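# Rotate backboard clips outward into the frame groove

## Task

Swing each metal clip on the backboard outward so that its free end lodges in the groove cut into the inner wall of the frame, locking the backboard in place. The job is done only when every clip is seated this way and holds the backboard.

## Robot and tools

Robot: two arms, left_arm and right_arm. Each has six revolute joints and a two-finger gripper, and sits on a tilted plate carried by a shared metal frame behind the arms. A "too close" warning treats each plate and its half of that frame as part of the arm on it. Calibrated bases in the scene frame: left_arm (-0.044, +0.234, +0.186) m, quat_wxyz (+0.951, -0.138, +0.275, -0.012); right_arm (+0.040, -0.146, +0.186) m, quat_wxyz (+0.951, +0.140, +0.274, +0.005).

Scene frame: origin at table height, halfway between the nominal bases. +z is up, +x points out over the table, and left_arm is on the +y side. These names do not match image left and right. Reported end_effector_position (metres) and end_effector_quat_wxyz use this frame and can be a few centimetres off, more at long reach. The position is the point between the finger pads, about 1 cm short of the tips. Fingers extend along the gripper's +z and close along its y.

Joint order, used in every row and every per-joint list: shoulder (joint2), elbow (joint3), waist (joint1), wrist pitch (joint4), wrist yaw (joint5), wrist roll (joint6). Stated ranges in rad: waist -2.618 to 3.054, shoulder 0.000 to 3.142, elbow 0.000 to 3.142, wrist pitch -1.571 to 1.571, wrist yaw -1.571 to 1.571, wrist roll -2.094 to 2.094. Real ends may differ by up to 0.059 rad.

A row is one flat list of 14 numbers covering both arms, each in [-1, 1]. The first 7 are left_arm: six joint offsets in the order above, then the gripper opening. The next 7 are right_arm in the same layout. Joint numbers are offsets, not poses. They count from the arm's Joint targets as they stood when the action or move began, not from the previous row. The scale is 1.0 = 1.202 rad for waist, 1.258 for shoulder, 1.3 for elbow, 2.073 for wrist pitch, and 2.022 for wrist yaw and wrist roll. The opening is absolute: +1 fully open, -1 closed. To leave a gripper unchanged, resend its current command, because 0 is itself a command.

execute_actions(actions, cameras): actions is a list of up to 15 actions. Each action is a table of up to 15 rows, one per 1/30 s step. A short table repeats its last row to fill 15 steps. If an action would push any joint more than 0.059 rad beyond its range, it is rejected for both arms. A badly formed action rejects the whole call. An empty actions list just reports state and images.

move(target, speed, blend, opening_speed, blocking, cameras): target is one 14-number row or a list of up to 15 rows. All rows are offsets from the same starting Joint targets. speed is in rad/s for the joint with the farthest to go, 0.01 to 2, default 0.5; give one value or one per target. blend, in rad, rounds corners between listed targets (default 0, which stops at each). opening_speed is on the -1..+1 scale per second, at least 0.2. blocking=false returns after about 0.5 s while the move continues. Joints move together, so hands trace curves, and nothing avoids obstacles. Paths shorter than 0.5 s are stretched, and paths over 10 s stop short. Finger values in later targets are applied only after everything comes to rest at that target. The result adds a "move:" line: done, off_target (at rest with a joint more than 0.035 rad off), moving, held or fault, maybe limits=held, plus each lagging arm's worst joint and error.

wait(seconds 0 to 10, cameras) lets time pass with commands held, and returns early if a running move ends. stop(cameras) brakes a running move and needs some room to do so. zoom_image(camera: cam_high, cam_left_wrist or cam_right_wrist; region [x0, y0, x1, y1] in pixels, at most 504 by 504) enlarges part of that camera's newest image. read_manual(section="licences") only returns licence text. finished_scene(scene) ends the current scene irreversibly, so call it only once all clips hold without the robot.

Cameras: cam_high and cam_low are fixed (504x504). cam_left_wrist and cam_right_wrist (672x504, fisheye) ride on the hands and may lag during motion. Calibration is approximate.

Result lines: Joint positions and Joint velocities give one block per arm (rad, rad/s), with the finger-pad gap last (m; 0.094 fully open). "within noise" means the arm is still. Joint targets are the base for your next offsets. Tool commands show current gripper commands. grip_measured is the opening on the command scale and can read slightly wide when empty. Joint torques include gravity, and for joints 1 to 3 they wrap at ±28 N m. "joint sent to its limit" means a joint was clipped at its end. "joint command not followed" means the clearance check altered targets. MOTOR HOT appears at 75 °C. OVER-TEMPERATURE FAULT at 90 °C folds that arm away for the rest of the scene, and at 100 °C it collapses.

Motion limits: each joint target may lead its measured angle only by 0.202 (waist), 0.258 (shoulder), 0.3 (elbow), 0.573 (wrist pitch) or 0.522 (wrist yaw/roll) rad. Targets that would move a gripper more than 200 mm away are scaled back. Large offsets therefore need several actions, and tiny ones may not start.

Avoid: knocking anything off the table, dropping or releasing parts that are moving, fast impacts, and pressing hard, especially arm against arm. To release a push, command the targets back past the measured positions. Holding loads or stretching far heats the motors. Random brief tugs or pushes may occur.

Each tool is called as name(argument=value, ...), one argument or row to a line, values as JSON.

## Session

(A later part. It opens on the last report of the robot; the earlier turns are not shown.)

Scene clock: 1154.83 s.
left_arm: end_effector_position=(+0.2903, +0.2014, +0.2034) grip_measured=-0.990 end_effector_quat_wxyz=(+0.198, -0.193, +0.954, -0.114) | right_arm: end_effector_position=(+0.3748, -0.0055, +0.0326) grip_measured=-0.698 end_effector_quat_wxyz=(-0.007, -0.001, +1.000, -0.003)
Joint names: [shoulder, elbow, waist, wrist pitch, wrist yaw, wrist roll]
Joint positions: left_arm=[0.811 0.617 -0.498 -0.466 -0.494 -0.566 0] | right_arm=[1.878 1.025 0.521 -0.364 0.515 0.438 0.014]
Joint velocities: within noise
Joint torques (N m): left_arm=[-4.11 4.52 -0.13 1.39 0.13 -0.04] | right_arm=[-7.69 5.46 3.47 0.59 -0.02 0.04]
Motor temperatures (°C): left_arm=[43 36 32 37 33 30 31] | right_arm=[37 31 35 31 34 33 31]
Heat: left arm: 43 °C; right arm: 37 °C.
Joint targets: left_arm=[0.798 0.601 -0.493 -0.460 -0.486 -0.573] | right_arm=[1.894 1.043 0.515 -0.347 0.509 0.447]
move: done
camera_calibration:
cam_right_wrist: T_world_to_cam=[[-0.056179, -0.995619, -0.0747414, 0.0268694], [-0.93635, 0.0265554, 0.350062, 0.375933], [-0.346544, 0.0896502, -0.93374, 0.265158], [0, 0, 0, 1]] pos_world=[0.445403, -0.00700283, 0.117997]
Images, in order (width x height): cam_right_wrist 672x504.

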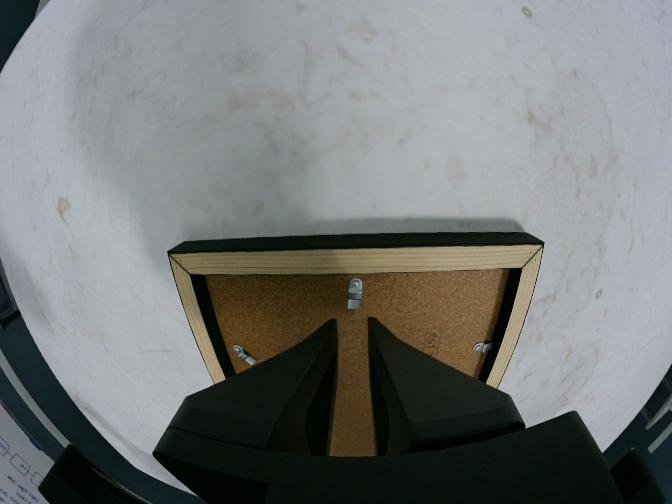

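execute_actions(
  actions=[],
  cameras=["cam_right_wrist"],
)

Scene clock: 1206.43 s.
left_arm: end_effector_position=(+0.2903, +0.2014, +0.2034) grip_measured=-0.990 end_effector_quat_wxyz=(+0.198, -0.193, +0.954, -0.114) | right_arm: end_effector_position=(+0.3750, -0.0053, +0.0326) grip_measured=-0.698 end_effector_quat_wxyz=(-0.007, +0.000, +1.000, -0.003)
Joint names: [shoulder, elbow, waist, wrist pitch, wrist yaw, wrist roll]
Joint positions: left_arm=[0.811 0.617 -0.498 -0.466 -0.494 -0.566 0] | right_arm=[1.878 1.025 0.521 -0.363 0.514 0.439 0.014]
Joint velocities: within noise
Joint torques (N m): left_arm=[-4.12 4.53 -0.17 1.39 0.13 -0.05] | right_arm=[-7.88 5.56 3.4 0.52 -0.04 0.09]
Motor temperatures (°C): left_arm=[42 36 32 37 33 30 31] | right_arm=[38 32 35 31 34 33 31]
Heat: left arm: 42 °C; right arm: 38 °C.
Joint targets: left_arm=[0.798 0.601 -0.493 -0.460 -0.486 -0.573] | right_arm=[1.894 1.043 0.515 -0.347 0.509 0.447]
Tool commands: left_gripper/opening=-1.0 right_gripper/opening=-0.7
camera_calibration:
cam_right_wrist: T_world_to_cam=[[-0.0574676, -0.995461, -0.0758655, 0.0276318], [-0.936518, 0.0274255, 0.349545, 0.376177], [-0.345878, 0.0911369, -0.933843, 0.264956], [0, 0, 0, 1]] pos_world=[0.445527, -0.0069577, 0.118032]
Images, in order (width x height): cam_right_wrist 672x504.

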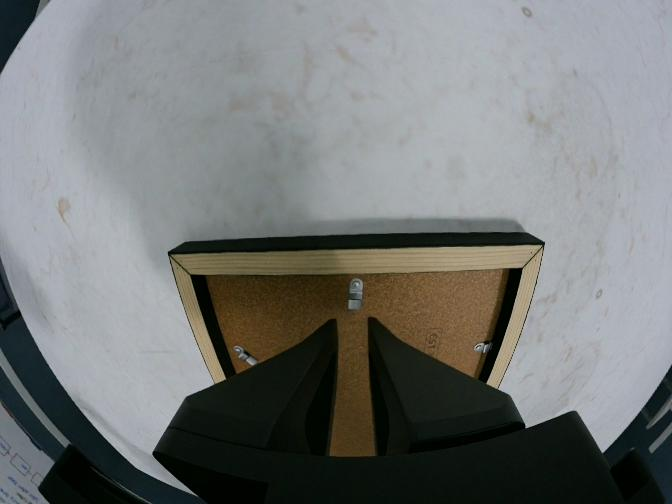

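move(
  target=[0,0,0,0,0,0,-1,0.0366,0.0038,-0.0208,0.0193,-0.0064,-0.0208,-0.7],
  speed=0.1,
  cameras=["cam_right_wrist"],
)

zoom_image(
  camera="cam_right_wrist",
  region=[290, 230, 420, 350],
)

Scene clock: 1283.00 s.
left_arm: end_effector_position=(+0.2903, +0.2014, +0.2034) grip_measured=-0.990 end_effector_quat_wxyz=(+0.198, -0.193, +0.954, -0.114) | right_arm: end_effector_position=(+0.3752, -0.0057, +0.0188) grip_measured=-0.698 end_effector_quat_wxyz=(-0.011, -0.003, +1.000, -0.002)
Joint names: [shoulder, elbow, waist, wrist pitch, wrist yaw, wrist roll]
Joint positions: left_arm=[0.811 0.617 -0.498 -0.466 -0.494 -0.566 0] | right_arm=[1.918 1.032 0.498 -0.324 0.502 0.414 0.014]
Joint velocities: within noise
Joint torques (N m): left_arm=[-4.11 4.53 -0.2 1.4 0.12 -0.06] | right_arm=[-7.6 5.05 3.49 0.6 -0.06 -0.13]
Motor temperatures (°C): left_arm=[42 36 31 37 33 30 31] | right_arm=[38 32 34 31 34 33 31]
Heat: left arm: 42 °C; right arm: 38 °C.
Joint targets: left_arm=[0.798 0.601 -0.493 -0.460 -0.486 -0.573] | right_arm=[1.940 1.048 0.490 -0.307 0.496 0.405]
move: done
camera_calibration:
cam_right_wrist: T_world_to_cam=[[-0.0538414, -0.995619, -0.0764491, 0.0248782], [-0.9339, 0.0231076, 0.356788, 0.380067], [-0.353458, 0.0906057, -0.931052, 0.254955], [0, 0, 0, 1]] pos_world=[0.446399, -0.00711364, 0.103675]
Images, in order (width x height): cam_right_wrist 672x504.

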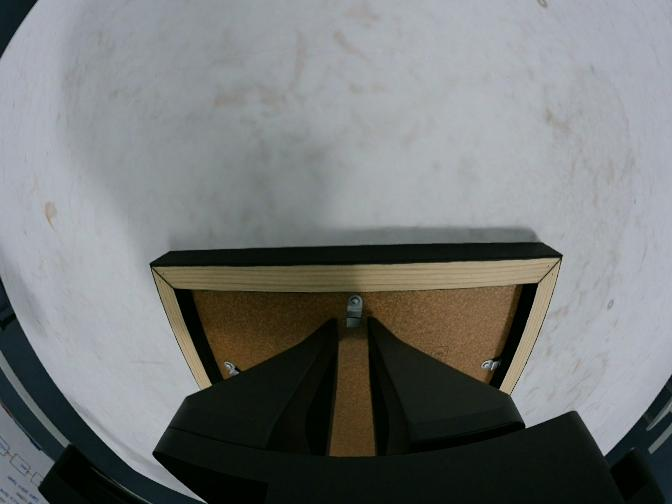

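Scaled by 3.877 from the camera's 672x504 image, which has a finer 960x720 frame.

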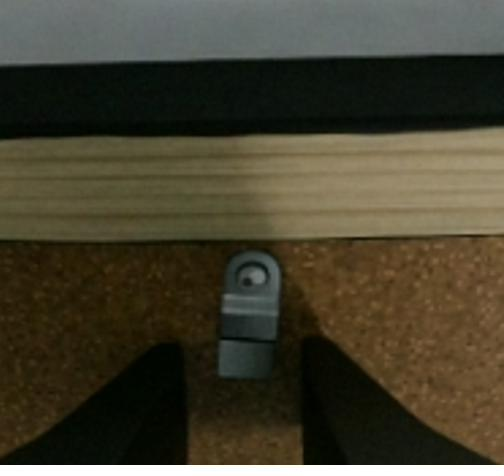

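move(
  target=[0,0,0,0,0,0,-1,0.0058,0.0102,-0.0042,0,-0.0009,-0.0027,-0.7],
  speed=0.1,
  cameras=["cam_right_wrist"],
)

zoom_image(
  camera="cam_right_wrist",
  region=[290, 230, 420, 350],
)

Scene clock: 1327.97 s.
left_arm: end_effector_position=(+0.2903, +0.2014, +0.2034) grip_measured=-0.990 end_effector_quat_wxyz=(+0.198, -0.193, +0.954, -0.114) | right_arm: end_effector_position=(+0.3800, -0.0051, +0.0182) grip_measured=-0.698 end_effector_quat_wxyz=(-0.008, -0.001, +1.000, -0.001)
Joint names: [shoulder, elbow, waist, wrist pitch, wrist yaw, wrist roll]
Joint positions: left_arm=[0.811 0.617 -0.498 -0.466 -0.494 -0.566 0] | right_arm=[1.923 1.045 0.493 -0.323 0.5 0.408 0.014]
Joint velocities: within noise
Joint torques (N m): left_arm=[-4.08 4.52 -0.2 1.4 0.13 -0.05] | right_arm=[-7.45 5.15 3.29 0.54 -0.04 -0.1]
Motor temperatures (°C): left_arm=[42 36 31 37 33 30 31] | right_arm=[37 32 34 31 34 33 31]
Heat: left arm: 42 °C; right arm: 37 °C.
Joint targets: left_arm=[0.798 0.601 -0.493 -0.460 -0.486 -0.573] | right_arm=[1.947 1.061 0.485 -0.307 0.494 0.399]
move: done
camera_calibration:
cam_right_wrist: T_world_to_cam=[[-0.0561909, -0.995239, -0.0796392, 0.0265882], [-0.935949, 0.0247351, 0.351265, 0.385608], [-0.347623, 0.0942762, -0.932883, 0.253823], [0, 0, 0, 1]] pos_world=[0.450638, -0.00700592, 0.103453]
Images, in order (width x height): cam_right_wrist 672x504.

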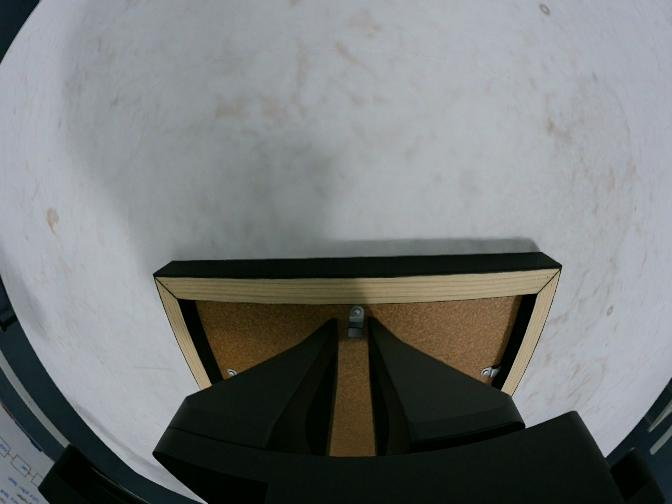

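Scaled by 3.877 from the camera's 672x504 image, which has a finer 960x720 frame.

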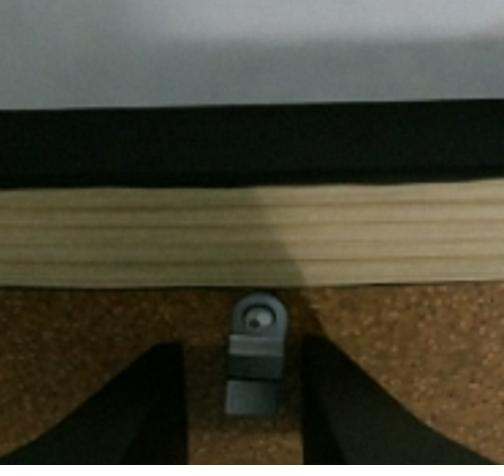

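move(
  target=[0,0,0,0,0,0,-1,0,-0.0262,0.001,0.0035,0,0,-0.7],
  speed=0.1,
  cameras=[],
)

Scene clock: 1357.20 s.
left_arm: end_effector_position=(+0.2903, +0.2014, +0.2034) grip_measured=-0.990 end_effector_quat_wxyz=(+0.198, -0.193, +0.954, -0.114) | right_arm: end_effector_position=(+0.3810, -0.0046, +0.0182) grip_measured=-0.698 end_effector_quat_wxyz=(-0.006, +0.000, +1.000, +0.000)
Joint names: [shoulder, elbow, waist, wrist pitch, wrist yaw, wrist roll]
Joint positions: left_arm=[0.811 0.617 -0.498 -0.466 -0.494 -0.566 0] | right_arm=[1.923 1.045 0.493 -0.317 0.5 0.407 0.014]
Joint velocities: within noise
Joint torques (N m): left_arm=[-4.08 4.52 -0.17 1.4 0.13 -0.04] | right_arm=[-7.39 2.25 3.37 0.61 -0.05 -0.11]
Motor temperatures (°C): left_arm=[42 36 31 37 33 30 31] | right_arm=[37 33 34 31 34 33 31]
Heat: left arm: 42 °C; right arm: 37 °C.
Joint targets: left_arm=[0.798 0.601 -0.493 -0.460 -0.486 -0.573] | right_arm=[1.947 1.027 0.486 -0.300 0.494 0.399]
move: done
No camera images: "cameras" was empty.

move(
  target=[0,0,0,0,0,0,-1,0,-0.008,0,0,0,0,-0.7],
  speed=0.1,
  cameras=[],
)

Scene clock: 1361.47 s.
left_arm: end_effector_position=(+0.2903, +0.2014, +0.2034) grip_measured=-0.990 end_effector_quat_wxyz=(+0.198, -0.193, +0.954, -0.114) | right_arm: end_effector_position=(+0.3803, -0.0045, +0.0176) grip_measured=-0.698 end_effector_quat_wxyz=(-0.005, +0.000, +1.000, +0.001)
Joint names: [shoulder, elbow, waist, wrist pitch, wrist yaw, wrist roll]
Joint positions: left_arm=[0.811 0.617 -0.498 -0.466 -0.494 -0.566 0] | right_arm=[1.923 1.04 0.493 -0.31 0.5 0.407 0.014]
Joint velocities: within noise
Joint torques (N m): left_arm=[-4.1 4.52 -0.16 1.4 0.14 -0.05] | right_arm=[-7.54 1.81 3.38 0.55 -0.04 -0.11]
Motor temperatures (°C): left_arm=[42 36 31 37 33 30 31] | right_arm=[37 33 34 31 34 33 31]
Heat: left arm: 42 °C; right arm: 37 °C.
Joint targets: left_arm=[0.798 0.601 -0.493 -0.460 -0.486 -0.573] | right_arm=[1.947 1.017 0.486 -0.300 0.495 0.400]
move: done
No camera images: "cameras" was empty.

move(
  target=[0,0,0,0,0,0,-1,0,-0.003,0,-0.0193,0,0,-0.7],
  speed=0.1,
  cameras=[],
)

Scene clock: 1371.37 s.
left_arm: end_effector_position=(+0.2903, +0.2014, +0.2034) grip_measured=-0.990 end_effector_quat_wxyz=(+0.198, -0.193, +0.954, -0.114) | right_arm: end_effector_position=(+0.3803, -0.0045, +0.0176) grip_measured=-0.698 end_effector_quat_wxyz=(-0.005, +0.000, +1.000, +0.001)
Joint names: [shoulder, elbow, waist, wrist pitch, wrist yaw, wrist roll]
Joint positions: left_arm=[0.811 0.617 -0.498 -0.466 -0.494 -0.566 0] | right_arm=[1.923 1.04 0.493 -0.31 0.5 0.407 0.014]
Joint velocities: within noise
Joint torques (N m): left_arm=[-4.11 4.55 -0.18 1.4 0.12 -0.05] | right_arm=[-7.58 1.54 3.44 0.14 -0.01 -0.09]
Motor temperatures (°C): left_arm=[41 36 31 37 33 30 31] | right_arm=[37 32 34 31 34 33 31]
Heat: left arm: 41 °C; right arm: 37 °C.
Joint targets: left_arm=[0.798 0.601 -0.493 -0.460 -0.486 -0.573] | right_arm=[1.947 1.013 0.486 -0.340 0.495 0.400]
move: done
No camera images: "cameras" was empty.

move(
  target=[0,0,0,0,0,0,-1,0,-0.003,0,-0.003,0,0,-0.7],
  speed=0.1,
  cameras=[],
)

Scene clock: 1377.33 s.
left_arm: end_effector_position=(+0.2903, +0.2014, +0.2034) grip_measured=-0.990 end_effector_quat_wxyz=(+0.198, -0.193, +0.954, -0.114) | right_arm: end_effector_position=(+0.3794, -0.0048, +0.0173) grip_measured=-0.698 end_effector_quat_wxyz=(-0.006, +0.000, +1.000, +0.000)
Joint names: [shoulder, elbow, waist, wrist pitch, wrist yaw, wrist roll]
Joint positions: left_arm=[0.811 0.617 -0.498 -0.466 -0.494 -0.566 0] | right_arm=[1.923 1.038 0.493 -0.31 0.5 0.407 0.014]
Joint velocities: within noise
Joint torques (N m): left_arm=[-4.07 4.53 -0.14 1.4 0.12 -0.05] | right_arm=[-7.47 1.36 3.48 0.13 -0.04 -0.1]
Motor temperatures (°C): left_arm=[41 36 31 37 33 30 31] | right_arm=[37 32 34 31 34 33 31]
Heat: left arm: 41 °C; right arm: 37 °C.
Joint targets: left_arm=[0.798 0.601 -0.493 -0.460 -0.486 -0.573] | right_arm=[1.947 1.009 0.486 -0.346 0.495 0.399]
move: off_target (right_arm); right_arm: the wrist pitch is farthest, 0.036 rad from its target
No camera images: "cameras" was empty.

move(
  target=[0,0,0,0,0,0,-1,-0.0326,0,0,0.0236,0,0,-0.7],
  speed=0.1,
  cameras=[],
)

Scene clock: 1407.30 s.
left_arm: end_effector_position=(+0.2903, +0.2014, +0.2034) grip_measured=-0.990 end_effector_quat_wxyz=(+0.198, -0.193, +0.954, -0.114) | right_arm: end_effector_position=(+0.3788, -0.0053, +0.0177) grip_measured=-0.698 end_effector_quat_wxyz=(-0.004, +0.001, +1.000, +0.001)
Joint names: [shoulder, elbow, waist, wrist pitch, wrist yaw, wrist roll]
Joint positions: left_arm=[0.811 0.617 -0.498 -0.466 -0.494 -0.566 0] | right_arm=[1.918 1.028 0.493 -0.301 0.5 0.407 0.014]
Joint velocities: within noise
Joint torques (N m): left_arm=[-4.05 4.52 -0.17 1.4 0.13 -0.05] | right_arm=[-10.62 2.06 3.6 0.5 -0.04 -0.11]
Motor temperatures (°C): left_arm=[41 36 31 37 33 30 31] | right_arm=[38 32 34 31 34 33 31]
Heat: left arm: 41 °C; right arm: 38 °C.
Joint targets: left_arm=[0.798 0.601 -0.493 -0.460 -0.486 -0.573] | right_arm=[1.906 1.009 0.486 -0.297 0.495 0.400]
move: done
No camera images: "cameras" was empty.

move(
  target=[
    [0,0,0,0,0,0,-1,-0.0195,-0.0112,-0.0187,0.0041,-0.0055,-0.0114,-0.7],
    [0,0,0,0,0,0,-1,-0.0390,-0.0223,-0.0374,0.0082,-0.0109,-0.0227,-0.7],
  ],
  speed=0.05,
  cameras=["cam_right_wrist"],
)

zoom_image(
  camera="cam_right_wrist",
  region=[290, 230, 420, 350],
)

Scene clock: 1417.83 s.
left_arm: end_effector_position=(+0.2903, +0.2014, +0.2034) grip_measured=-0.990 end_effector_quat_wxyz=(+0.198, -0.193, +0.954, -0.114) | right_arm: end_effector_position=(+0.3764, -0.0153, +0.0181) grip_measured=-0.698 end_effector_quat_wxyz=(-0.011, -0.003, +1.000, +0.016)
Joint names: [shoulder, elbow, waist, wrist pitch, wrist yaw, wrist roll]
Joint positions: left_arm=[0.811 0.617 -0.498 -0.466 -0.494 -0.566 0] | right_arm=[1.881 0.995 0.456 -0.29 0.454 0.362 0.014]
Joint velocities: within noise
Joint torques (N m): left_arm=[-4.08 4.53 -0.18 1.39 0.12 -0.05] | right_arm=[-11.86 2.45 2.51 0.53 0.18 -0.1]
Motor temperatures (°C): left_arm=[41 36 31 37 33 30 31] | right_arm=[39 32 34 31 34 33 31]
Heat: left arm: 41 °C; right arm: 39 °C.
Joint targets: left_arm=[0.798 0.601 -0.493 -0.460 -0.486 -0.573] | right_arm=[1.857 0.980 0.441 -0.280 0.472 0.353]
move: done
camera_calibration:
cam_right_wrist: T_world_to_cam=[[-0.0532373, -0.992287, -0.111951, 0.0157585], [-0.933799, 0.00974722, 0.357664, 0.381379], [-0.353814, 0.123581, -0.927115, 0.256116], [0, 0, 0, 1]] pos_world=[0.447588, -0.0197316, 0.102808]
Images, in order (width x height): cam_right_wrist 672x504.

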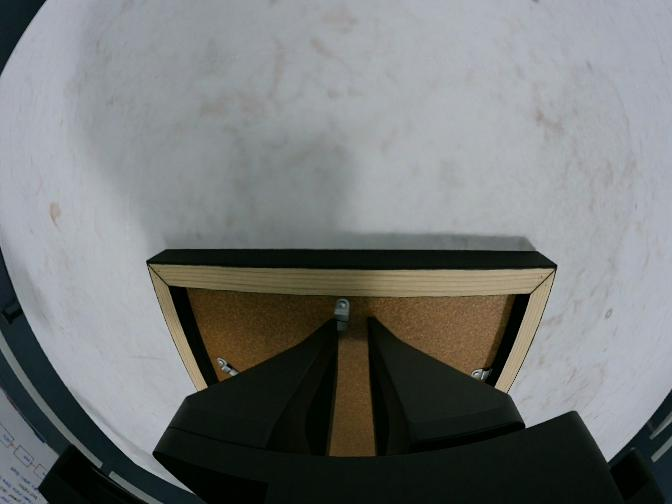

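Scaled by 3.877 from the camera's 672x504 image, which has a finer 960x720 frame.

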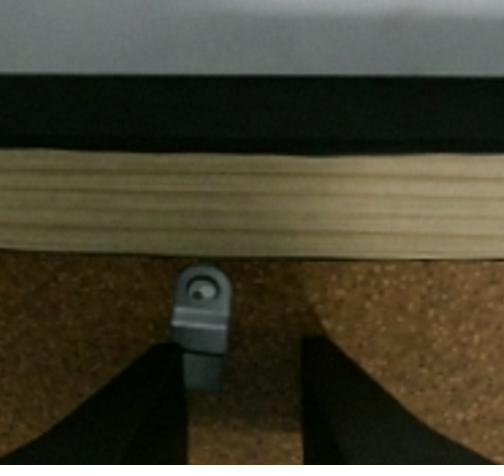

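move(
  target=[
    [0,0,0,0,0,0,-1,-0.0286,0,0.0241,-0.0314,0.0064,0.0134,-0.7],
    [0,0,0,0,0,0,-1,0.0326,0.0562,0.0557,-0.0482,0.0193,0.0321,-0.7],
  ],
  speed=0.1,
  cameras=["cam_right_wrist"],
)

zoom_image(
  camera="cam_right_wrist",
  region=[290, 230, 420, 350],
)

Scene clock: 1498.40 s.
left_arm: end_effector_position=(+0.2903, +0.2014, +0.2034) grip_measured=-0.990 end_effector_quat_wxyz=(+0.198, -0.193, +0.954, -0.114) | right_arm: end_effector_position=(+0.3817, -0.0139, +0.0289) grip_measured=-0.698 end_effector_quat_wxyz=(-0.009, +0.002, +1.000, -0.003)
Joint names: [shoulder, elbow, waist, wrist pitch, wrist yaw, wrist roll]
Joint positions: left_arm=[0.811 0.617 -0.498 -0.466 -0.494 -0.566 0] | right_arm=[1.876 1.036 0.487 -0.361 0.501 0.41 0.014]
Joint velocities: within noise
Joint torques (N m): left_arm=[-4.1 4.49 -0.17 1.39 0.12 -0.05] | right_arm=[-7.43 5.3 5.3 0.32 0.11 0.11]
Motor temperatures (°C): left_arm=[41 36 31 37 33 30 31] | right_arm=[46 32 34 31 34 33 31]
Heat: left arm: 41 °C; right arm: 46 °C.
Joint targets: left_arm=[0.798 0.601 -0.493 -0.460 -0.486 -0.573] | right_arm=[1.898 1.053 0.508 -0.380 0.511 0.419]
move: done
camera_calibration:
cam_right_wrist: T_world_to_cam=[[-0.063321, -0.995133, -0.0755051, 0.0213868], [-0.935179, 0.0327484, 0.352657, 0.383447], [-0.348468, 0.0929414, -0.932701, 0.265531], [0, 0, 0, 1]] pos_world=[0.452475, -0.0159534, 0.114051]
Images, in order (width x height): cam_right_wrist 672x504.

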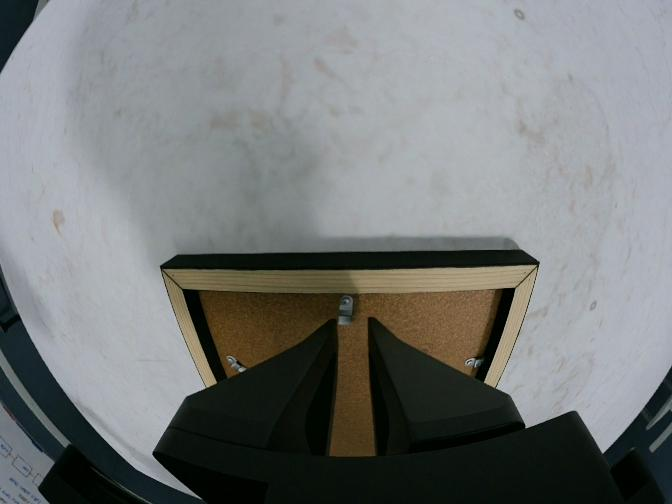

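Scaled by 3.877 from the camera's 672x504 image, which has a finer 960x720 frame.

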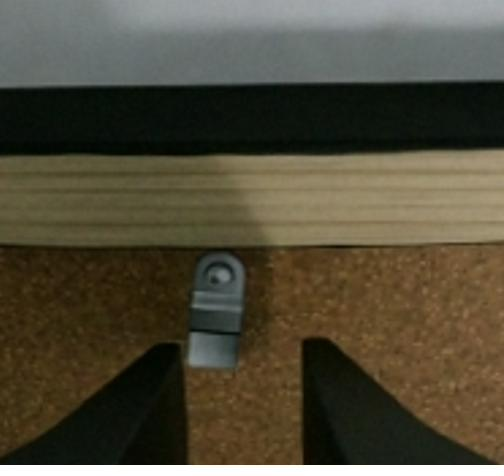

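move(
  target=[
    [0,0,0,0,0,0,-1,0.0135,0,-0.0275,0.022,-0.0085,-0.0125,-0.7],
    [0,0,0,0,0,0,-1,0.0294,0.0015,-0.0358,0.0371,-0.0134,-0.0188,-0.7],
  ],
  speed=0.1,
  cameras=["cam_right_wrist"],
)

zoom_image(
  camera="cam_right_wrist",
  region=[290, 230, 420, 350],
)

Scene clock: 1520.80 s.
left_arm: end_effector_position=(+0.2903, +0.2014, +0.2034) grip_measured=-0.990 end_effector_quat_wxyz=(+0.198, -0.193, +0.954, -0.114) | right_arm: end_effector_position=(+0.3823, -0.0114, +0.0183) grip_measured=-0.698 end_effector_quat_wxyz=(-0.008, -0.001, +1.000, +0.001)
Joint names: [shoulder, elbow, waist, wrist pitch, wrist yaw, wrist roll]
Joint positions: left_arm=[0.811 0.617 -0.498 -0.466 -0.494 -0.566 0] | right_arm=[1.909 1.039 0.475 -0.321 0.49 0.389 0.014]
Joint velocities: within noise
Joint torques (N m): left_arm=[-4.11 4.53 -0.16 1.39 0.11 -0.04] | right_arm=[-7.24 5.27 3.04 0.59 -0.06 -0.13]
Motor temperatures (°C): left_arm=[41 36 31 37 33 30 31] | right_arm=[43 33 35 31 34 33 31]
Heat: left arm: 41 °C; right arm: 43 °C.
Joint targets: left_arm=[0.798 0.601 -0.493 -0.460 -0.486 -0.573] | right_arm=[1.935 1.055 0.465 -0.303 0.484 0.381]
move: done
camera_calibration:
cam_right_wrist: T_world_to_cam=[[-0.0572414, -0.994939, -0.0825768, 0.0209386], [-0.935653, 0.0246104, 0.352062, 0.387801], [-0.348248, 0.0974158, -0.932327, 0.255548], [0, 0, 0, 1]] pos_world=[0.45304, -0.0136057, 0.103453]
Images, in order (width x height): cam_right_wrist 672x504.

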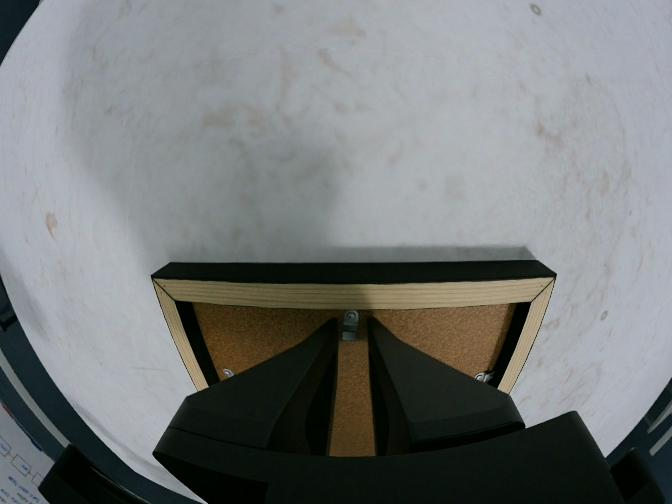

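Scaled by 3.877 from the camera's 672x504 image, which has a finer 960x720 frame.

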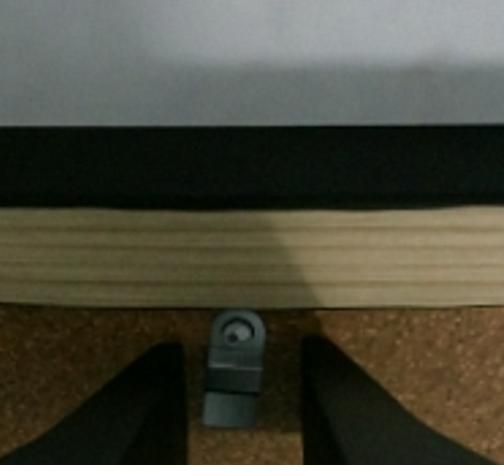

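move(
  target=[0,0,0,0,0,0,-1,0.0032,0,0,0.002,0,0,-0.7],
  speed=0.1,
  cameras=[],
)

move(
  target=[0,0,0,0,0,0,-1,0,0,0,0,0,0,-0.81],
  opening_speed=0.2,
  cameras=["cam_right_wrist"],
)

zoom_image(
  camera="cam_right_wrist",
  region=[290, 230, 420, 350],
)

Scene clock: 1535.17 s.
left_arm: end_effector_position=(+0.2903, +0.2014, +0.2034) grip_measured=-0.990 end_effector_quat_wxyz=(+0.198, -0.193, +0.954, -0.114) | right_arm: end_effector_position=(+0.3825, -0.0111, +0.0179) grip_measured=-0.698 end_effector_quat_wxyz=(-0.008, -0.001, +1.000, +0.001)
Joint names: [shoulder, elbow, waist, wrist pitch, wrist yaw, wrist roll]
Joint positions: left_arm=[0.811 0.617 -0.498 -0.466 -0.494 -0.566 0] | right_arm=[1.91 1.039 0.475 -0.318 0.49 0.388 0.014]
Joint velocities: within noise
Joint torques (N m): left_arm=[-4.08 4.55 -0.14 1.4 0.13 -0.04] | right_arm=[-7.04 5.24 3.08 0.61 -0.03 -0.12]
Motor temperatures (°C): left_arm=[41 36 31 37 33 30 31] | right_arm=[43 33 35 31 34 33 31]
Heat: left arm: 41 °C; right arm: 43 °C.
Joint targets: left_arm=[0.798 0.601 -0.493 -0.460 -0.486 -0.573] | right_arm=[1.939 1.055 0.465 -0.299 0.484 0.381]
move: done
No camera images: "cameras" was empty.

Scene clock: 1535.93 s.
left_arm: end_effector_position=(+0.2903, +0.2014, +0.2034) grip_measured=-0.990 end_effector_quat_wxyz=(+0.198, -0.193, +0.954, -0.114) | right_arm: end_effector_position=(+0.3828, -0.0108, +0.0179) grip_measured=-0.808 end_effector_quat_wxyz=(-0.007, +0.000, +1.000, +0.002)
Joint names: [shoulder, elbow, waist, wrist pitch, wrist yaw, wrist roll]
Joint positions: left_arm=[0.811 0.617 -0.498 -0.466 -0.494 -0.566 0] | right_arm=[1.91 1.039 0.475 -0.316 0.489 0.388 0.009]
Joint velocities: within noise
Joint torques (N m): left_arm=[-4.08 4.52 -0.13 1.39 0.13 -0.05] | right_arm=[-7.12 5.14 3.08 0.57 -0.05 -0.12]
Motor temperatures (°C): left_arm=[41 36 31 37 33 30 31] | right_arm=[43 33 35 31 34 33 31]
Heat: left arm: 41 °C; right arm: 43 °C.
Joint targets: left_arm=[0.798 0.601 -0.493 -0.460 -0.486 -0.573] | right_arm=[1.939 1.055 0.465 -0.299 0.484 0.381]
move: done
camera_calibration:
cam_right_wrist: T_world_to_cam=[[-0.0581548, -0.994704, -0.0847495, 0.0219282], [-0.936347, 0.0249066, 0.35019, 0.38865], [-0.346225, 0.0997202, -0.932837, 0.254621], [0, 0, 0, 1]] pos_world=[0.453343, -0.0132587, 0.103276]
Images, in order (width x height): cam_right_wrist 672x504.

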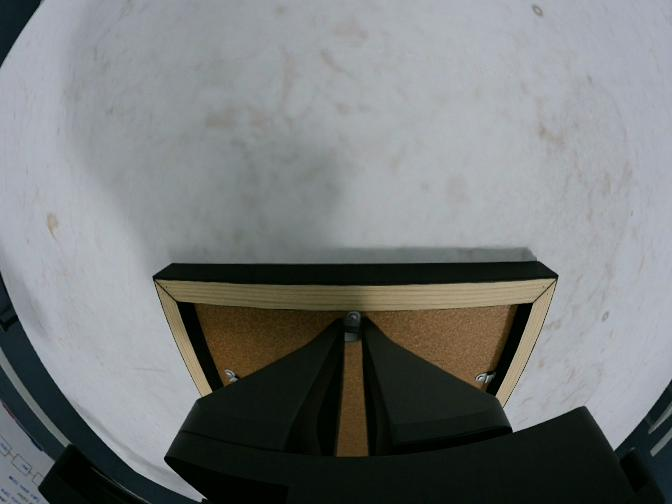

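Scaled by 3.877 from the camera's 672x504 image, which has a finer 960x720 frame.

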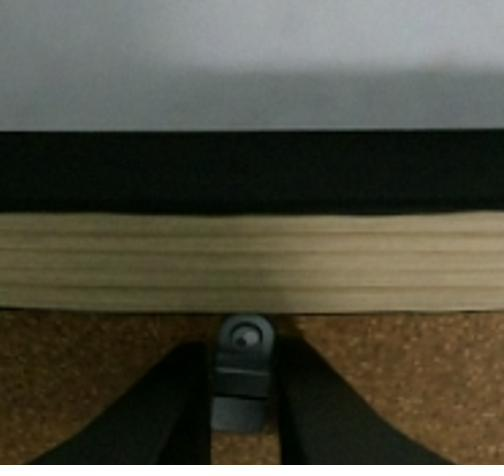

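move(
  target=[
    [0,0,0,0,0,0,-1,-0.0366,0,0,-0.0150,0,0,-0.81],
    [0,0,0,0,0,0,-1,-0.0405,0,-0.0075,-0.0169,0,-0.1988,-0.81],
    [0,0,0,0,0,0,-1,-0.0437,0,-0.0141,-0.0174,-0.003,-0.3976,-0.81],
  ],
  speed=[0.1,0.3,0.3],
  blend=0.01,
  cameras=["cam_right_wrist"],
)

zoom_image(
  camera="cam_right_wrist",
  region=[290, 230, 420, 350],
)

Scene clock: 1601.87 s.
left_arm: end_effector_position=(+0.2903, +0.2014, +0.2034) grip_measured=-0.990 end_effector_quat_wxyz=(+0.198, -0.193, +0.954, -0.114) | right_arm: end_effector_position=(+0.3835, -0.0147, +0.0179) grip_measured=-0.808 end_effector_quat_wxyz=(-0.008, -0.386, +0.923, +0.007)
Joint names: [shoulder, elbow, waist, wrist pitch, wrist yaw, wrist roll]
Joint positions: left_arm=[0.811 0.617 -0.498 -0.466 -0.494 -0.566 0] | right_arm=[1.903 1.039 0.462 -0.323 0.479 -0.413 0.009]
Joint velocities: within noise
Joint torques (N m): left_arm=[-4.11 4.53 -0.17 1.39 0.13 -0.05] | right_arm=[-11.55 5.16 2.74 0.32 -0.02 -0.12]
Motor temperatures (°C): left_arm=[41 36 31 37 33 30 31] | right_arm=[43 33 34 31 34 33 31]
Heat: left arm: 41 °C; right arm: 43 °C.
Joint targets: left_arm=[0.798 0.601 -0.493 -0.460 -0.486 -0.573] | right_arm=[1.884 1.055 0.448 -0.335 0.478 -0.424]
move: done
camera_calibration:
cam_right_wrist: T_world_to_cam=[[0.665782, -0.739296, -0.100877, -0.255486], [-0.673022, -0.65339, 0.346588, 0.278573], [-0.322143, -0.162859, -0.932577, 0.242134], [0, 0, 0, 1]] pos_world=[0.435585, 0.032571, 0.103486]
Images, in order (width x height): cam_right_wrist 672x504.

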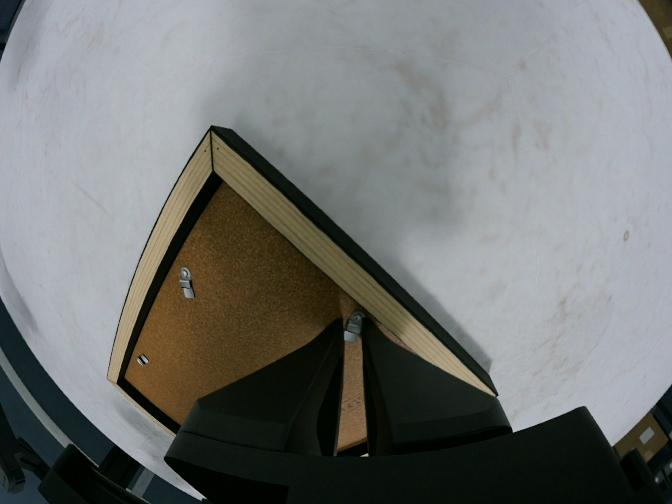

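Scaled by 3.877 from the camera's 672x504 image, which has a finer 960x720 frame.

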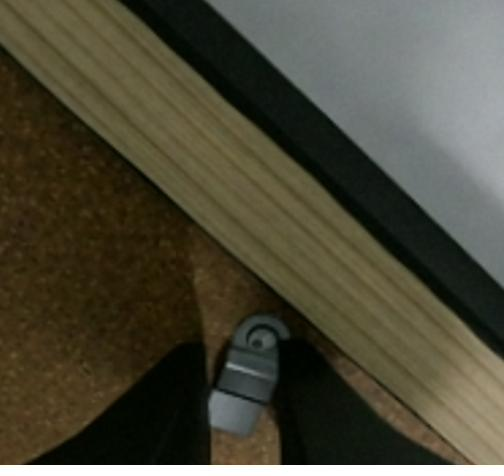

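move(
  target=[
    [0,0,0,0,0,0,-1,0,0.0046,-0.0108,-0.0024,0.0069,-0.1968,-0.81],
    [0,0,0,0,0,0,-1,0.0016,0.0123,-0.0141,-0.0072,0.0059,-0.3937,-0.81],
  ],
  speed=0.3,
  blend=0.01,
  cameras=["cam_right_wrist"],
)

zoom_image(
  camera="cam_right_wrist",
  region=[290, 230, 420, 350],
)

Scene clock: 1625.10 s.
left_arm: end_effector_position=(+0.2903, +0.2014, +0.2034) grip_measured=-0.990 end_effector_quat_wxyz=(+0.198, -0.193, +0.954, -0.114) | right_arm: end_effector_position=(+0.3883, -0.0188, +0.0180) grip_measured=-0.808 end_effector_quat_wxyz=(+0.007, +0.709, -0.705, -0.010)
Joint names: [shoulder, elbow, waist, wrist pitch, wrist yaw, wrist roll]
Joint positions: left_arm=[0.811 0.617 -0.498 -0.466 -0.494 -0.566 0] | right_arm=[1.902 1.055 0.449 -0.339 0.476 -1.21 0.009]
Joint velocities: within noise
Joint torques (N m): left_arm=[-4.1 4.53 -0.17 1.39 0.12 -0.04] | right_arm=[-11.32 5.19 2.61 0.32 0.11 -0.2]
Motor temperatures (°C): left_arm=[40 36 31 37 33 30 31] | right_arm=[45 33 34 31 34 33 31]
Heat: left arm: 40 °C; right arm: 45 °C.
Joint targets: left_arm=[0.798 0.601 -0.493 -0.460 -0.486 -0.573] | right_arm=[1.886 1.071 0.431 -0.350 0.490 -1.219]
move: done
camera_calibration:
cam_right_wrist: T_world_to_cam=[[0.993038, -0.0514652, -0.105961, -0.375754], [-0.0131722, -0.942386, 0.334269, 0.0175953], [-0.11706, -0.330546, -0.936502, 0.16036], [0, 0, 0, 1]] pos_world=[0.392142, 0.0502497, 0.104481]
Images, in order (width x height): cam_right_wrist 672x504.

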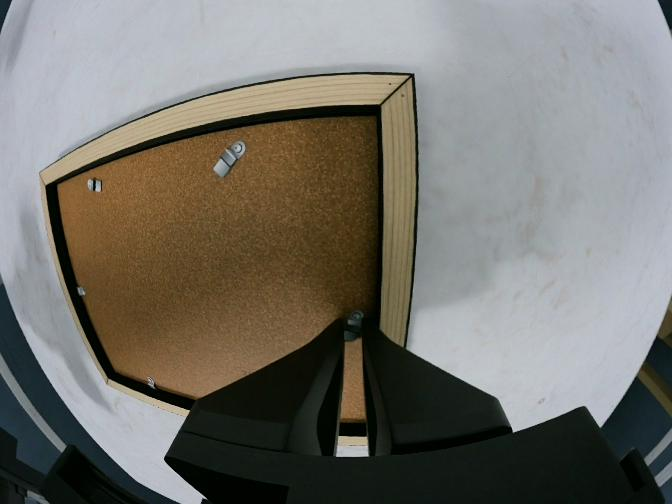

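Scaled by 3.877 from the camera's 672x504 image, which has a finer 960x720 frame.

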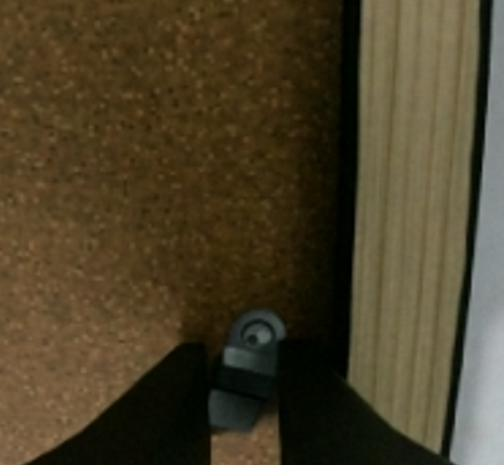

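move(
  target=[
    [0,0,0,0,0,0,-1,-0.0334,0,0.0266,-0.0241,0.0015,0.0069,-0.81],
    [0,0,0,0,0,0,-1,0.0016,0.0208,0.0266,-0.0314,0.0015,0.0099,-0.234],
  ],
  speed=0.15,
  cameras=["cam_right_wrist"],
)

zoom_image(
  camera="cam_right_wrist",
  region=[290, 230, 420, 350],
)

Scene clock: 1677.30 s.
left_arm: end_effector_position=(+0.2903, +0.2014, +0.2034) grip_measured=-0.990 end_effector_quat_wxyz=(+0.198, -0.193, +0.954, -0.114) | right_arm: end_effector_position=(+0.3976, -0.0247, +0.0294) grip_measured=-0.236 end_effector_quat_wxyz=(+0.010, +0.708, -0.706, -0.002)
Joint names: [shoulder, elbow, waist, wrist pitch, wrist yaw, wrist roll]
Joint positions: left_arm=[0.811 0.617 -0.498 -0.466 -0.494 -0.566 0] | right_arm=[1.873 1.083 0.449 -0.394 0.491 -1.207 0.036]
Joint velocities: within noise
Joint torques (N m): left_arm=[-4.08 4.52 -0.17 1.38 0.12 -0.05] | right_arm=[-8.38 5.35 4.93 0.23 0 0.04]
Motor temperatures (°C): left_arm=[40 36 31 37 33 30 31] | right_arm=[43 33 34 31 34 33 31]
Heat: left arm: 40 °C; right arm: 43 °C.
Joint targets: left_arm=[0.798 0.601 -0.493 -0.460 -0.486 -0.573] | right_arm=[1.888 1.098 0.463 -0.415 0.493 -1.200]
move: done
camera_calibration:
cam_right_wrist: T_world_to_cam=[[0.993569, -0.0560669, -0.0983752, -0.384645], [-0.0185899, -0.937786, 0.346717, 0.0102796], [-0.111694, -0.342658, -0.932797, 0.167695], [0, 0, 0, 1]] pos_world=[0.401093, 0.0455361, 0.115021]
Images, in order (width x height): cam_right_wrist 672x504.

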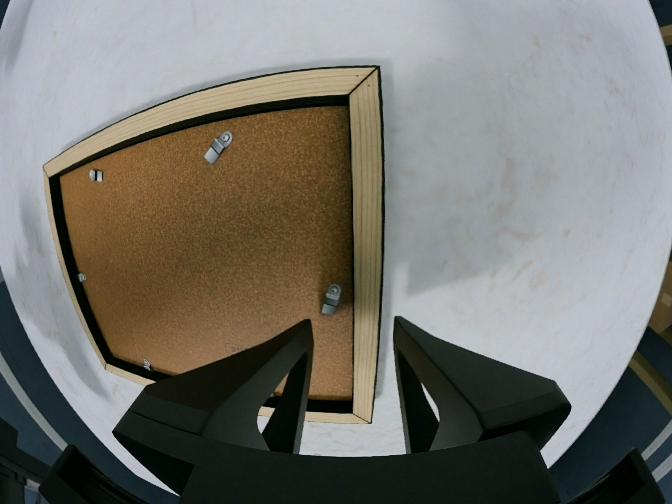

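Scaled by 3.877 from the camera's 672x504 image, which has a finer 960x720 frame.

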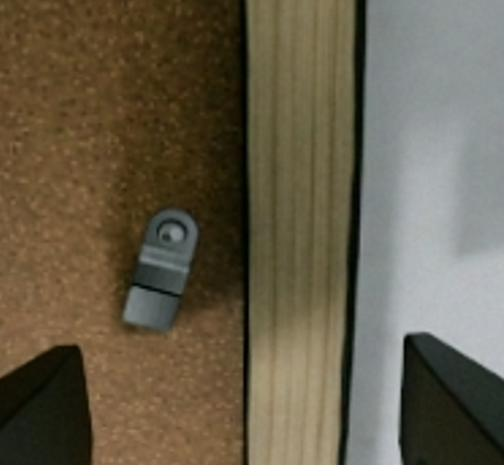

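move(
  target=[
    [0,0,0,0,0,0,-1,0.010,0,-0.0200,0.0180,-0.0100,-0.0084,-0.234],
    [0,0,0,0,0,0,-1,0.0334,0,-0.0324,0.0391,-0.0129,-0.0168,-0.234],
  ],
  speed=0.1,
  blend=0.005,
  cameras=["cam_right_wrist"],
)

zoom_image(
  camera="cam_right_wrist",
  region=[290, 230, 420, 350],
)

Scene clock: 1695.93 s.
left_arm: end_effector_position=(+0.2903, +0.2014, +0.2034) grip_measured=-0.990 end_effector_quat_wxyz=(+0.198, -0.193, +0.954, -0.114) | right_arm: end_effector_position=(+0.3969, -0.0243, +0.0177) grip_measured=-0.236 end_effector_quat_wxyz=(+0.010, +0.709, -0.705, -0.004)
Joint names: [shoulder, elbow, waist, wrist pitch, wrist yaw, wrist roll]
Joint positions: left_arm=[0.811 0.617 -0.498 -0.466 -0.494 -0.566 0] | right_arm=[1.906 1.083 0.433 -0.356 0.482 -1.225 0.036]
Joint velocities: within noise
Joint torques (N m): left_arm=[-4.11 4.55 -0.17 1.4 0.13 -0.04] | right_arm=[-7.66 5.11 3.21 0.6 -0.1 -0.12]
Motor temperatures (°C): left_arm=[40 36 31 37 33 30 31] | right_arm=[42 33 35 31 34 33 31]
Heat: left arm: 40 °C; right arm: 42 °C.
Joint targets: left_arm=[0.798 0.601 -0.493 -0.460 -0.486 -0.573] | right_arm=[1.930 1.098 0.424 -0.334 0.467 -1.234]
move: done
camera_calibration:
cam_right_wrist: T_world_to_cam=[[0.993339, -0.0534125, -0.1021, -0.384865], [-0.0150589, -0.938652, 0.344537, 0.0133332], [-0.114239, -0.340705, -0.933204, 0.157846], [0, 0, 0, 1]] pos_world=[0.400534, 0.0457375, 0.103414]
Images, in order (width x height): cam_right_wrist 672x504.

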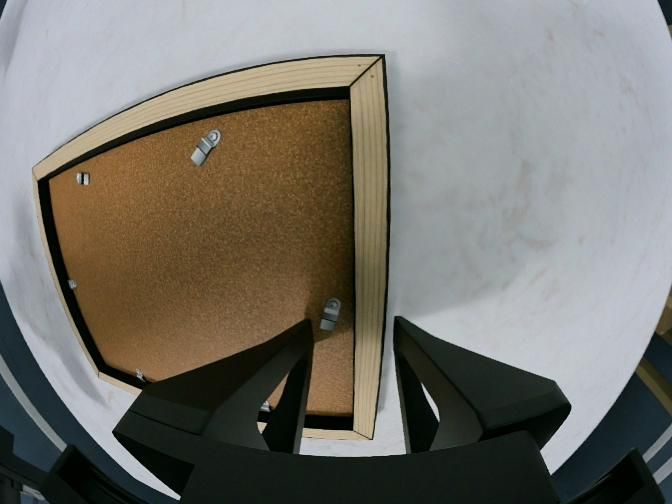

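Scaled by 3.877 from the camera's 672x504 image, which has a finer 960x720 frame.

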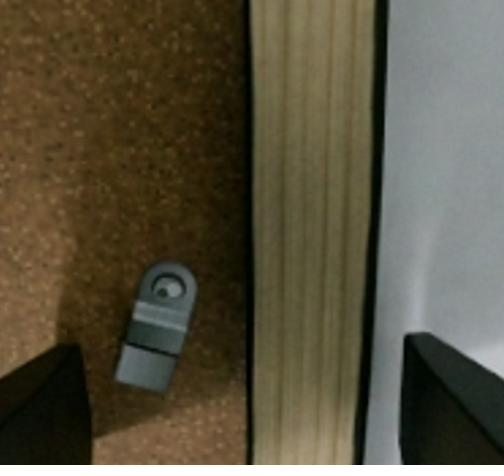

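move(
  target=[0,0,0,0,0,0,-1,0.0103,0.0285,0,-0.0241,0,-0.0035,-0.7],
  speed=0.017,
  opening_speed=0.2,
  cameras=["cam_right_wrist"],
)

zoom_image(
  camera="cam_right_wrist",
  region=[290, 230, 420, 350],
)

Scene clock: 1725.73 s.
left_arm: end_effector_position=(+0.2903, +0.2014, +0.2034) grip_measured=-0.990 end_effector_quat_wxyz=(+0.198, -0.193, +0.954, -0.114) | right_arm: end_effector_position=(+0.4040, -0.0231, +0.0183) grip_measured=-0.698 end_effector_quat_wxyz=(+0.010, +0.710, -0.704, -0.004)
Joint names: [shoulder, elbow, waist, wrist pitch, wrist yaw, wrist roll]
Joint positions: left_arm=[0.811 0.617 -0.498 -0.466 -0.494 -0.566 0] | right_arm=[1.916 1.116 0.43 -0.377 0.481 -1.233 0.014]
Joint velocities: within noise
Joint torques (N m): left_arm=[-4.07 4.52 -0.16 1.4 0.13 -0.04] | right_arm=[-7.62 5.64 3.38 0.34 -0.15 -0.08]
Motor temperatures (°C): left_arm=[40 36 31 37 33 30 31] | right_arm=[42 33 34 31 34 33 31]
Heat: left arm: 40 °C; right arm: 42 °C.
Joint targets: left_arm=[0.798 0.601 -0.493 -0.460 -0.486 -0.573] | right_arm=[1.943 1.135 0.424 -0.384 0.467 -1.241]
move: done
camera_calibration:
cam_right_wrist: T_world_to_cam=[[0.993642, -0.048518, -0.101594, -0.391756], [-0.0106768, -0.938919, 0.343972, 0.01257], [-0.112077, -0.340701, -0.933468, 0.158823], [0, 0, 0, 1]] pos_world=[0.4072, 0.046906, 0.104132]
Images, in order (width x height): cam_right_wrist 672x504.

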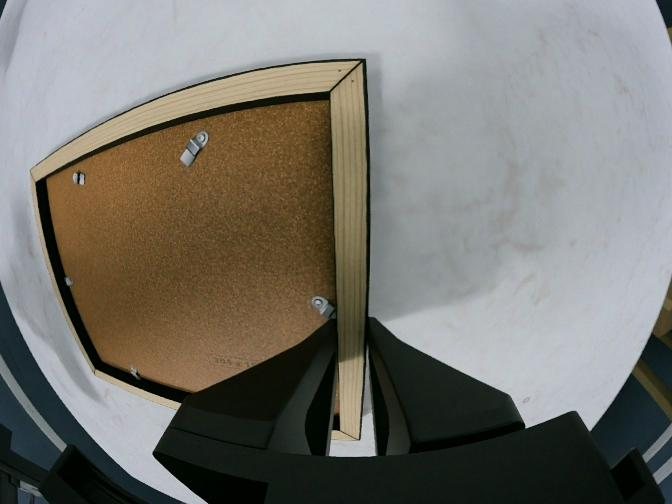

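Scaled by 3.877 from the camera's 672x504 image, which has a finer 960x720 frame.

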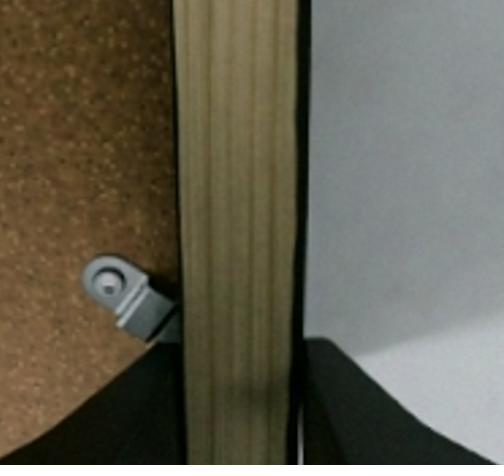

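move(
  target=[
    [0,0,0,0,0,0,-1,-0.0533,0,0.0083,0,0,0,-0.7],
    [0,0,0,0,0,0,-1,-0.0533,-0.0415,0.0283,-0.0029,0,0.0203,-0.38],
    [0,0,0,0,0,0,-1,-0.0024,-0.0415,0.0033,0.0227,0,0.0059,-0.38],
  ],
  speed=0.1,
  cameras=["cam_right_wrist"],
)

zoom_image(
  camera="cam_right_wrist",
  region=[290, 230, 420, 350],
)

Scene clock: 1776.60 s.
left_arm: end_effector_position=(+0.2903, +0.2014, +0.2034) grip_measured=-0.990 end_effector_quat_wxyz=(+0.198, -0.193, +0.954, -0.114) | right_arm: end_effector_position=(+0.3993, -0.0205, +0.0177) grip_measured=-0.382 end_effector_quat_wxyz=(+0.006, +0.707, -0.707, -0.007)
Joint names: [shoulder, elbow, waist, wrist pitch, wrist yaw, wrist roll]
Joint positions: left_arm=[0.811 0.617 -0.498 -0.466 -0.494 -0.566 0] | right_arm=[1.913 1.094 0.436 -0.357 0.475 -1.219 0.029]
Joint velocities: within noise
Joint torques (N m): left_arm=[-4.11 4.51 -0.16 1.4 0.12 -0.05] | right_arm=[-7.57 2.8 3.23 0.63 -0.05 -0.13]
Motor temperatures (°C): left_arm=[40 36 31 37 33 30 31] | right_arm=[44 33 34 31 34 33 31]
Heat: left arm: 40 °C; right arm: 44 °C.
Joint targets: left_arm=[0.798 0.601 -0.493 -0.460 -0.486 -0.573] | right_arm=[1.940 1.081 0.428 -0.337 0.467 -1.229]
move: done
camera_calibration:
cam_right_wrist: T_world_to_cam=[[0.993271, -0.0574467, -0.100559, -0.387084], [-0.0204817, -0.94175, 0.33569, 0.0192082], [-0.113985, -0.331371, -0.93659, 0.159551], [0, 0, 0, 1]] pos_world=[0.403059, 0.0487234, 0.104062]
Images, in order (width x height): cam_right_wrist 672x504.

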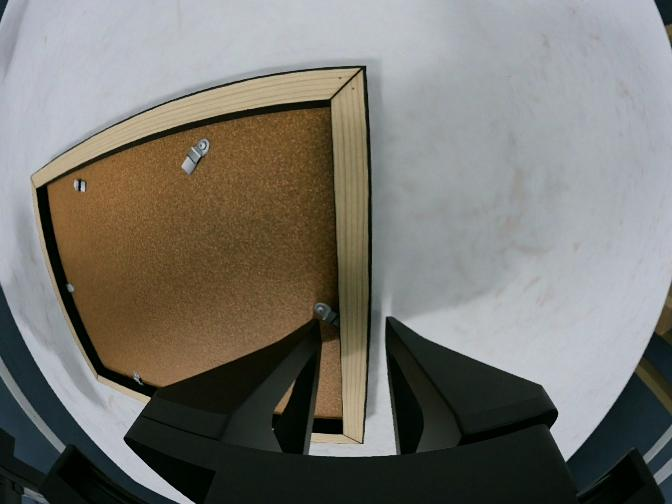

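Scaled by 3.877 from the camera's 672x504 image, which has a finer 960x720 frame.

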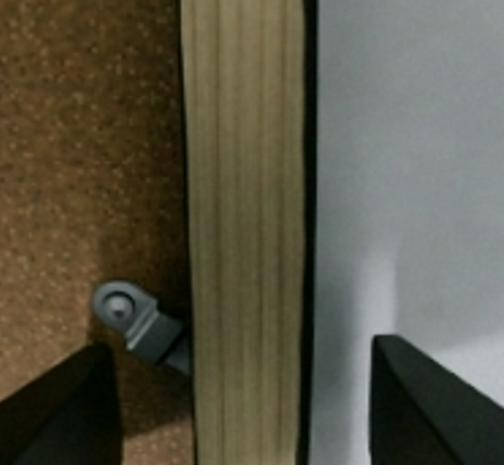

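move(
  target=[0,0,0,0,0,0,-1,0.0024,0,0,0,0,0,-0.38],
  speed=0.05,
  cameras=[],
)

Scene clock: 1797.73 s.
left_arm: end_effector_position=(+0.2903, +0.2014, +0.2034) grip_measured=-0.990 end_effector_quat_wxyz=(+0.198, -0.193, +0.954, -0.114) | right_arm: end_effector_position=(+0.3993, -0.0205, +0.0177) grip_measured=-0.382 end_effector_quat_wxyz=(+0.006, +0.707, -0.707, -0.007)
Joint names: [shoulder, elbow, waist, wrist pitch, wrist yaw, wrist roll]
Joint positions: left_arm=[0.811 0.617 -0.498 -0.466 -0.494 -0.566 0] | right_arm=[1.913 1.094 0.436 -0.357 0.475 -1.221 0.029]
Joint velocities: within noise
Joint torques (N m): left_arm=[-4.11 4.55 -0.17 1.39 0.13 -0.05] | right_arm=[-7.35 2.86 3.33 0.62 -0.04 -0.1]
Motor temperatures (°C): left_arm=[40 36 31 37 33 30 31] | right_arm=[42 33 34 31 34 33 31]
Heat: left arm: 40 °C; right arm: 42 °C.
Joint targets: left_arm=[0.798 0.601 -0.493 -0.460 -0.486 -0.573] | right_arm=[1.943 1.081 0.428 -0.337 0.467 -1.229]
move: done
No camera images: "cameras" was empty.

move(
  target=[0,0,0,0,0,0,-1,0.0028,0,0,0,0,0,-0.38],
  speed=0.05,
  cameras=[],
)

Scene clock: 1801.83 s.
left_arm: end_effector_position=(+0.2903, +0.2014, +0.2034) grip_measured=-0.990 end_effector_quat_wxyz=(+0.198, -0.193, +0.954, -0.114) | right_arm: end_effector_position=(+0.3993, -0.0205, +0.0177) grip_measured=-0.382 end_effector_quat_wxyz=(+0.006, +0.707, -0.707, -0.007)
Joint names: [shoulder, elbow, waist, wrist pitch, wrist yaw, wrist roll]
Joint positions: left_arm=[0.811 0.617 -0.498 -0.466 -0.494 -0.566 0] | right_arm=[1.913 1.094 0.436 -0.357 0.475 -1.221 0.029]
Joint velocities: within noise
Joint torques (N m): left_arm=[-4.08 4.53 -0.12 1.39 0.12 -0.05] | right_arm=[-6.91 2.84 3.12 0.6 -0.05 -0.11]
Motor temperatures (°C): left_arm=[40 36 31 37 33 30 31] | right_arm=[41 32 34 31 34 33 31]
Heat: left arm: 40 °C; right arm: 41 °C.
Joint targets: left_arm=[0.798 0.601 -0.493 -0.460 -0.486 -0.573] | right_arm=[1.947 1.081 0.428 -0.337 0.467 -1.229]
move: done
No camera images: "cameras" was empty.

move(
  target=[0,0,0,0,0,0,-1,0.0032,0,0,0,0,0,-0.38],
  speed=0.05,
  cameras=[],
)

Scene clock: 1811.93 s.
left_arm: end_effector_position=(+0.2903, +0.2014, +0.2034) grip_measured=-0.990 end_effector_quat_wxyz=(+0.198, -0.193, +0.954, -0.114) | right_arm: end_effector_position=(+0.3992, -0.0205, +0.0176) grip_measured=-0.382 end_effector_quat_wxyz=(+0.006, +0.707, -0.707, -0.007)
Joint names: [shoulder, elbow, waist, wrist pitch, wrist yaw, wrist roll]
Joint positions: left_arm=[0.811 0.617 -0.498 -0.466 -0.494 -0.566 0] | right_arm=[1.913 1.094 0.436 -0.357 0.475 -1.221 0.029]
Joint velocities: within noise
Joint torques (N m): left_arm=[-4.08 4.52 -0.17 1.39 0.13 -0.04] | right_arm=[-6.56 2.91 3.29 0.61 -0.07 -0.1]
Motor temperatures (°C): left_arm=[40 36 31 37 33 30 31] | right_arm=[41 32 34 31 34 33 31]
Heat: left arm: 40 °C; right arm: 41 °C.
Joint targets: left_arm=[0.798 0.601 -0.493 -0.460 -0.486 -0.573] | right_arm=[1.951 1.081 0.428 -0.337 0.467 -1.229]
move: off_target (right_arm); right_arm: the shoulder is farthest, 0.038 rad from its target
No camera images: "cameras" was empty.


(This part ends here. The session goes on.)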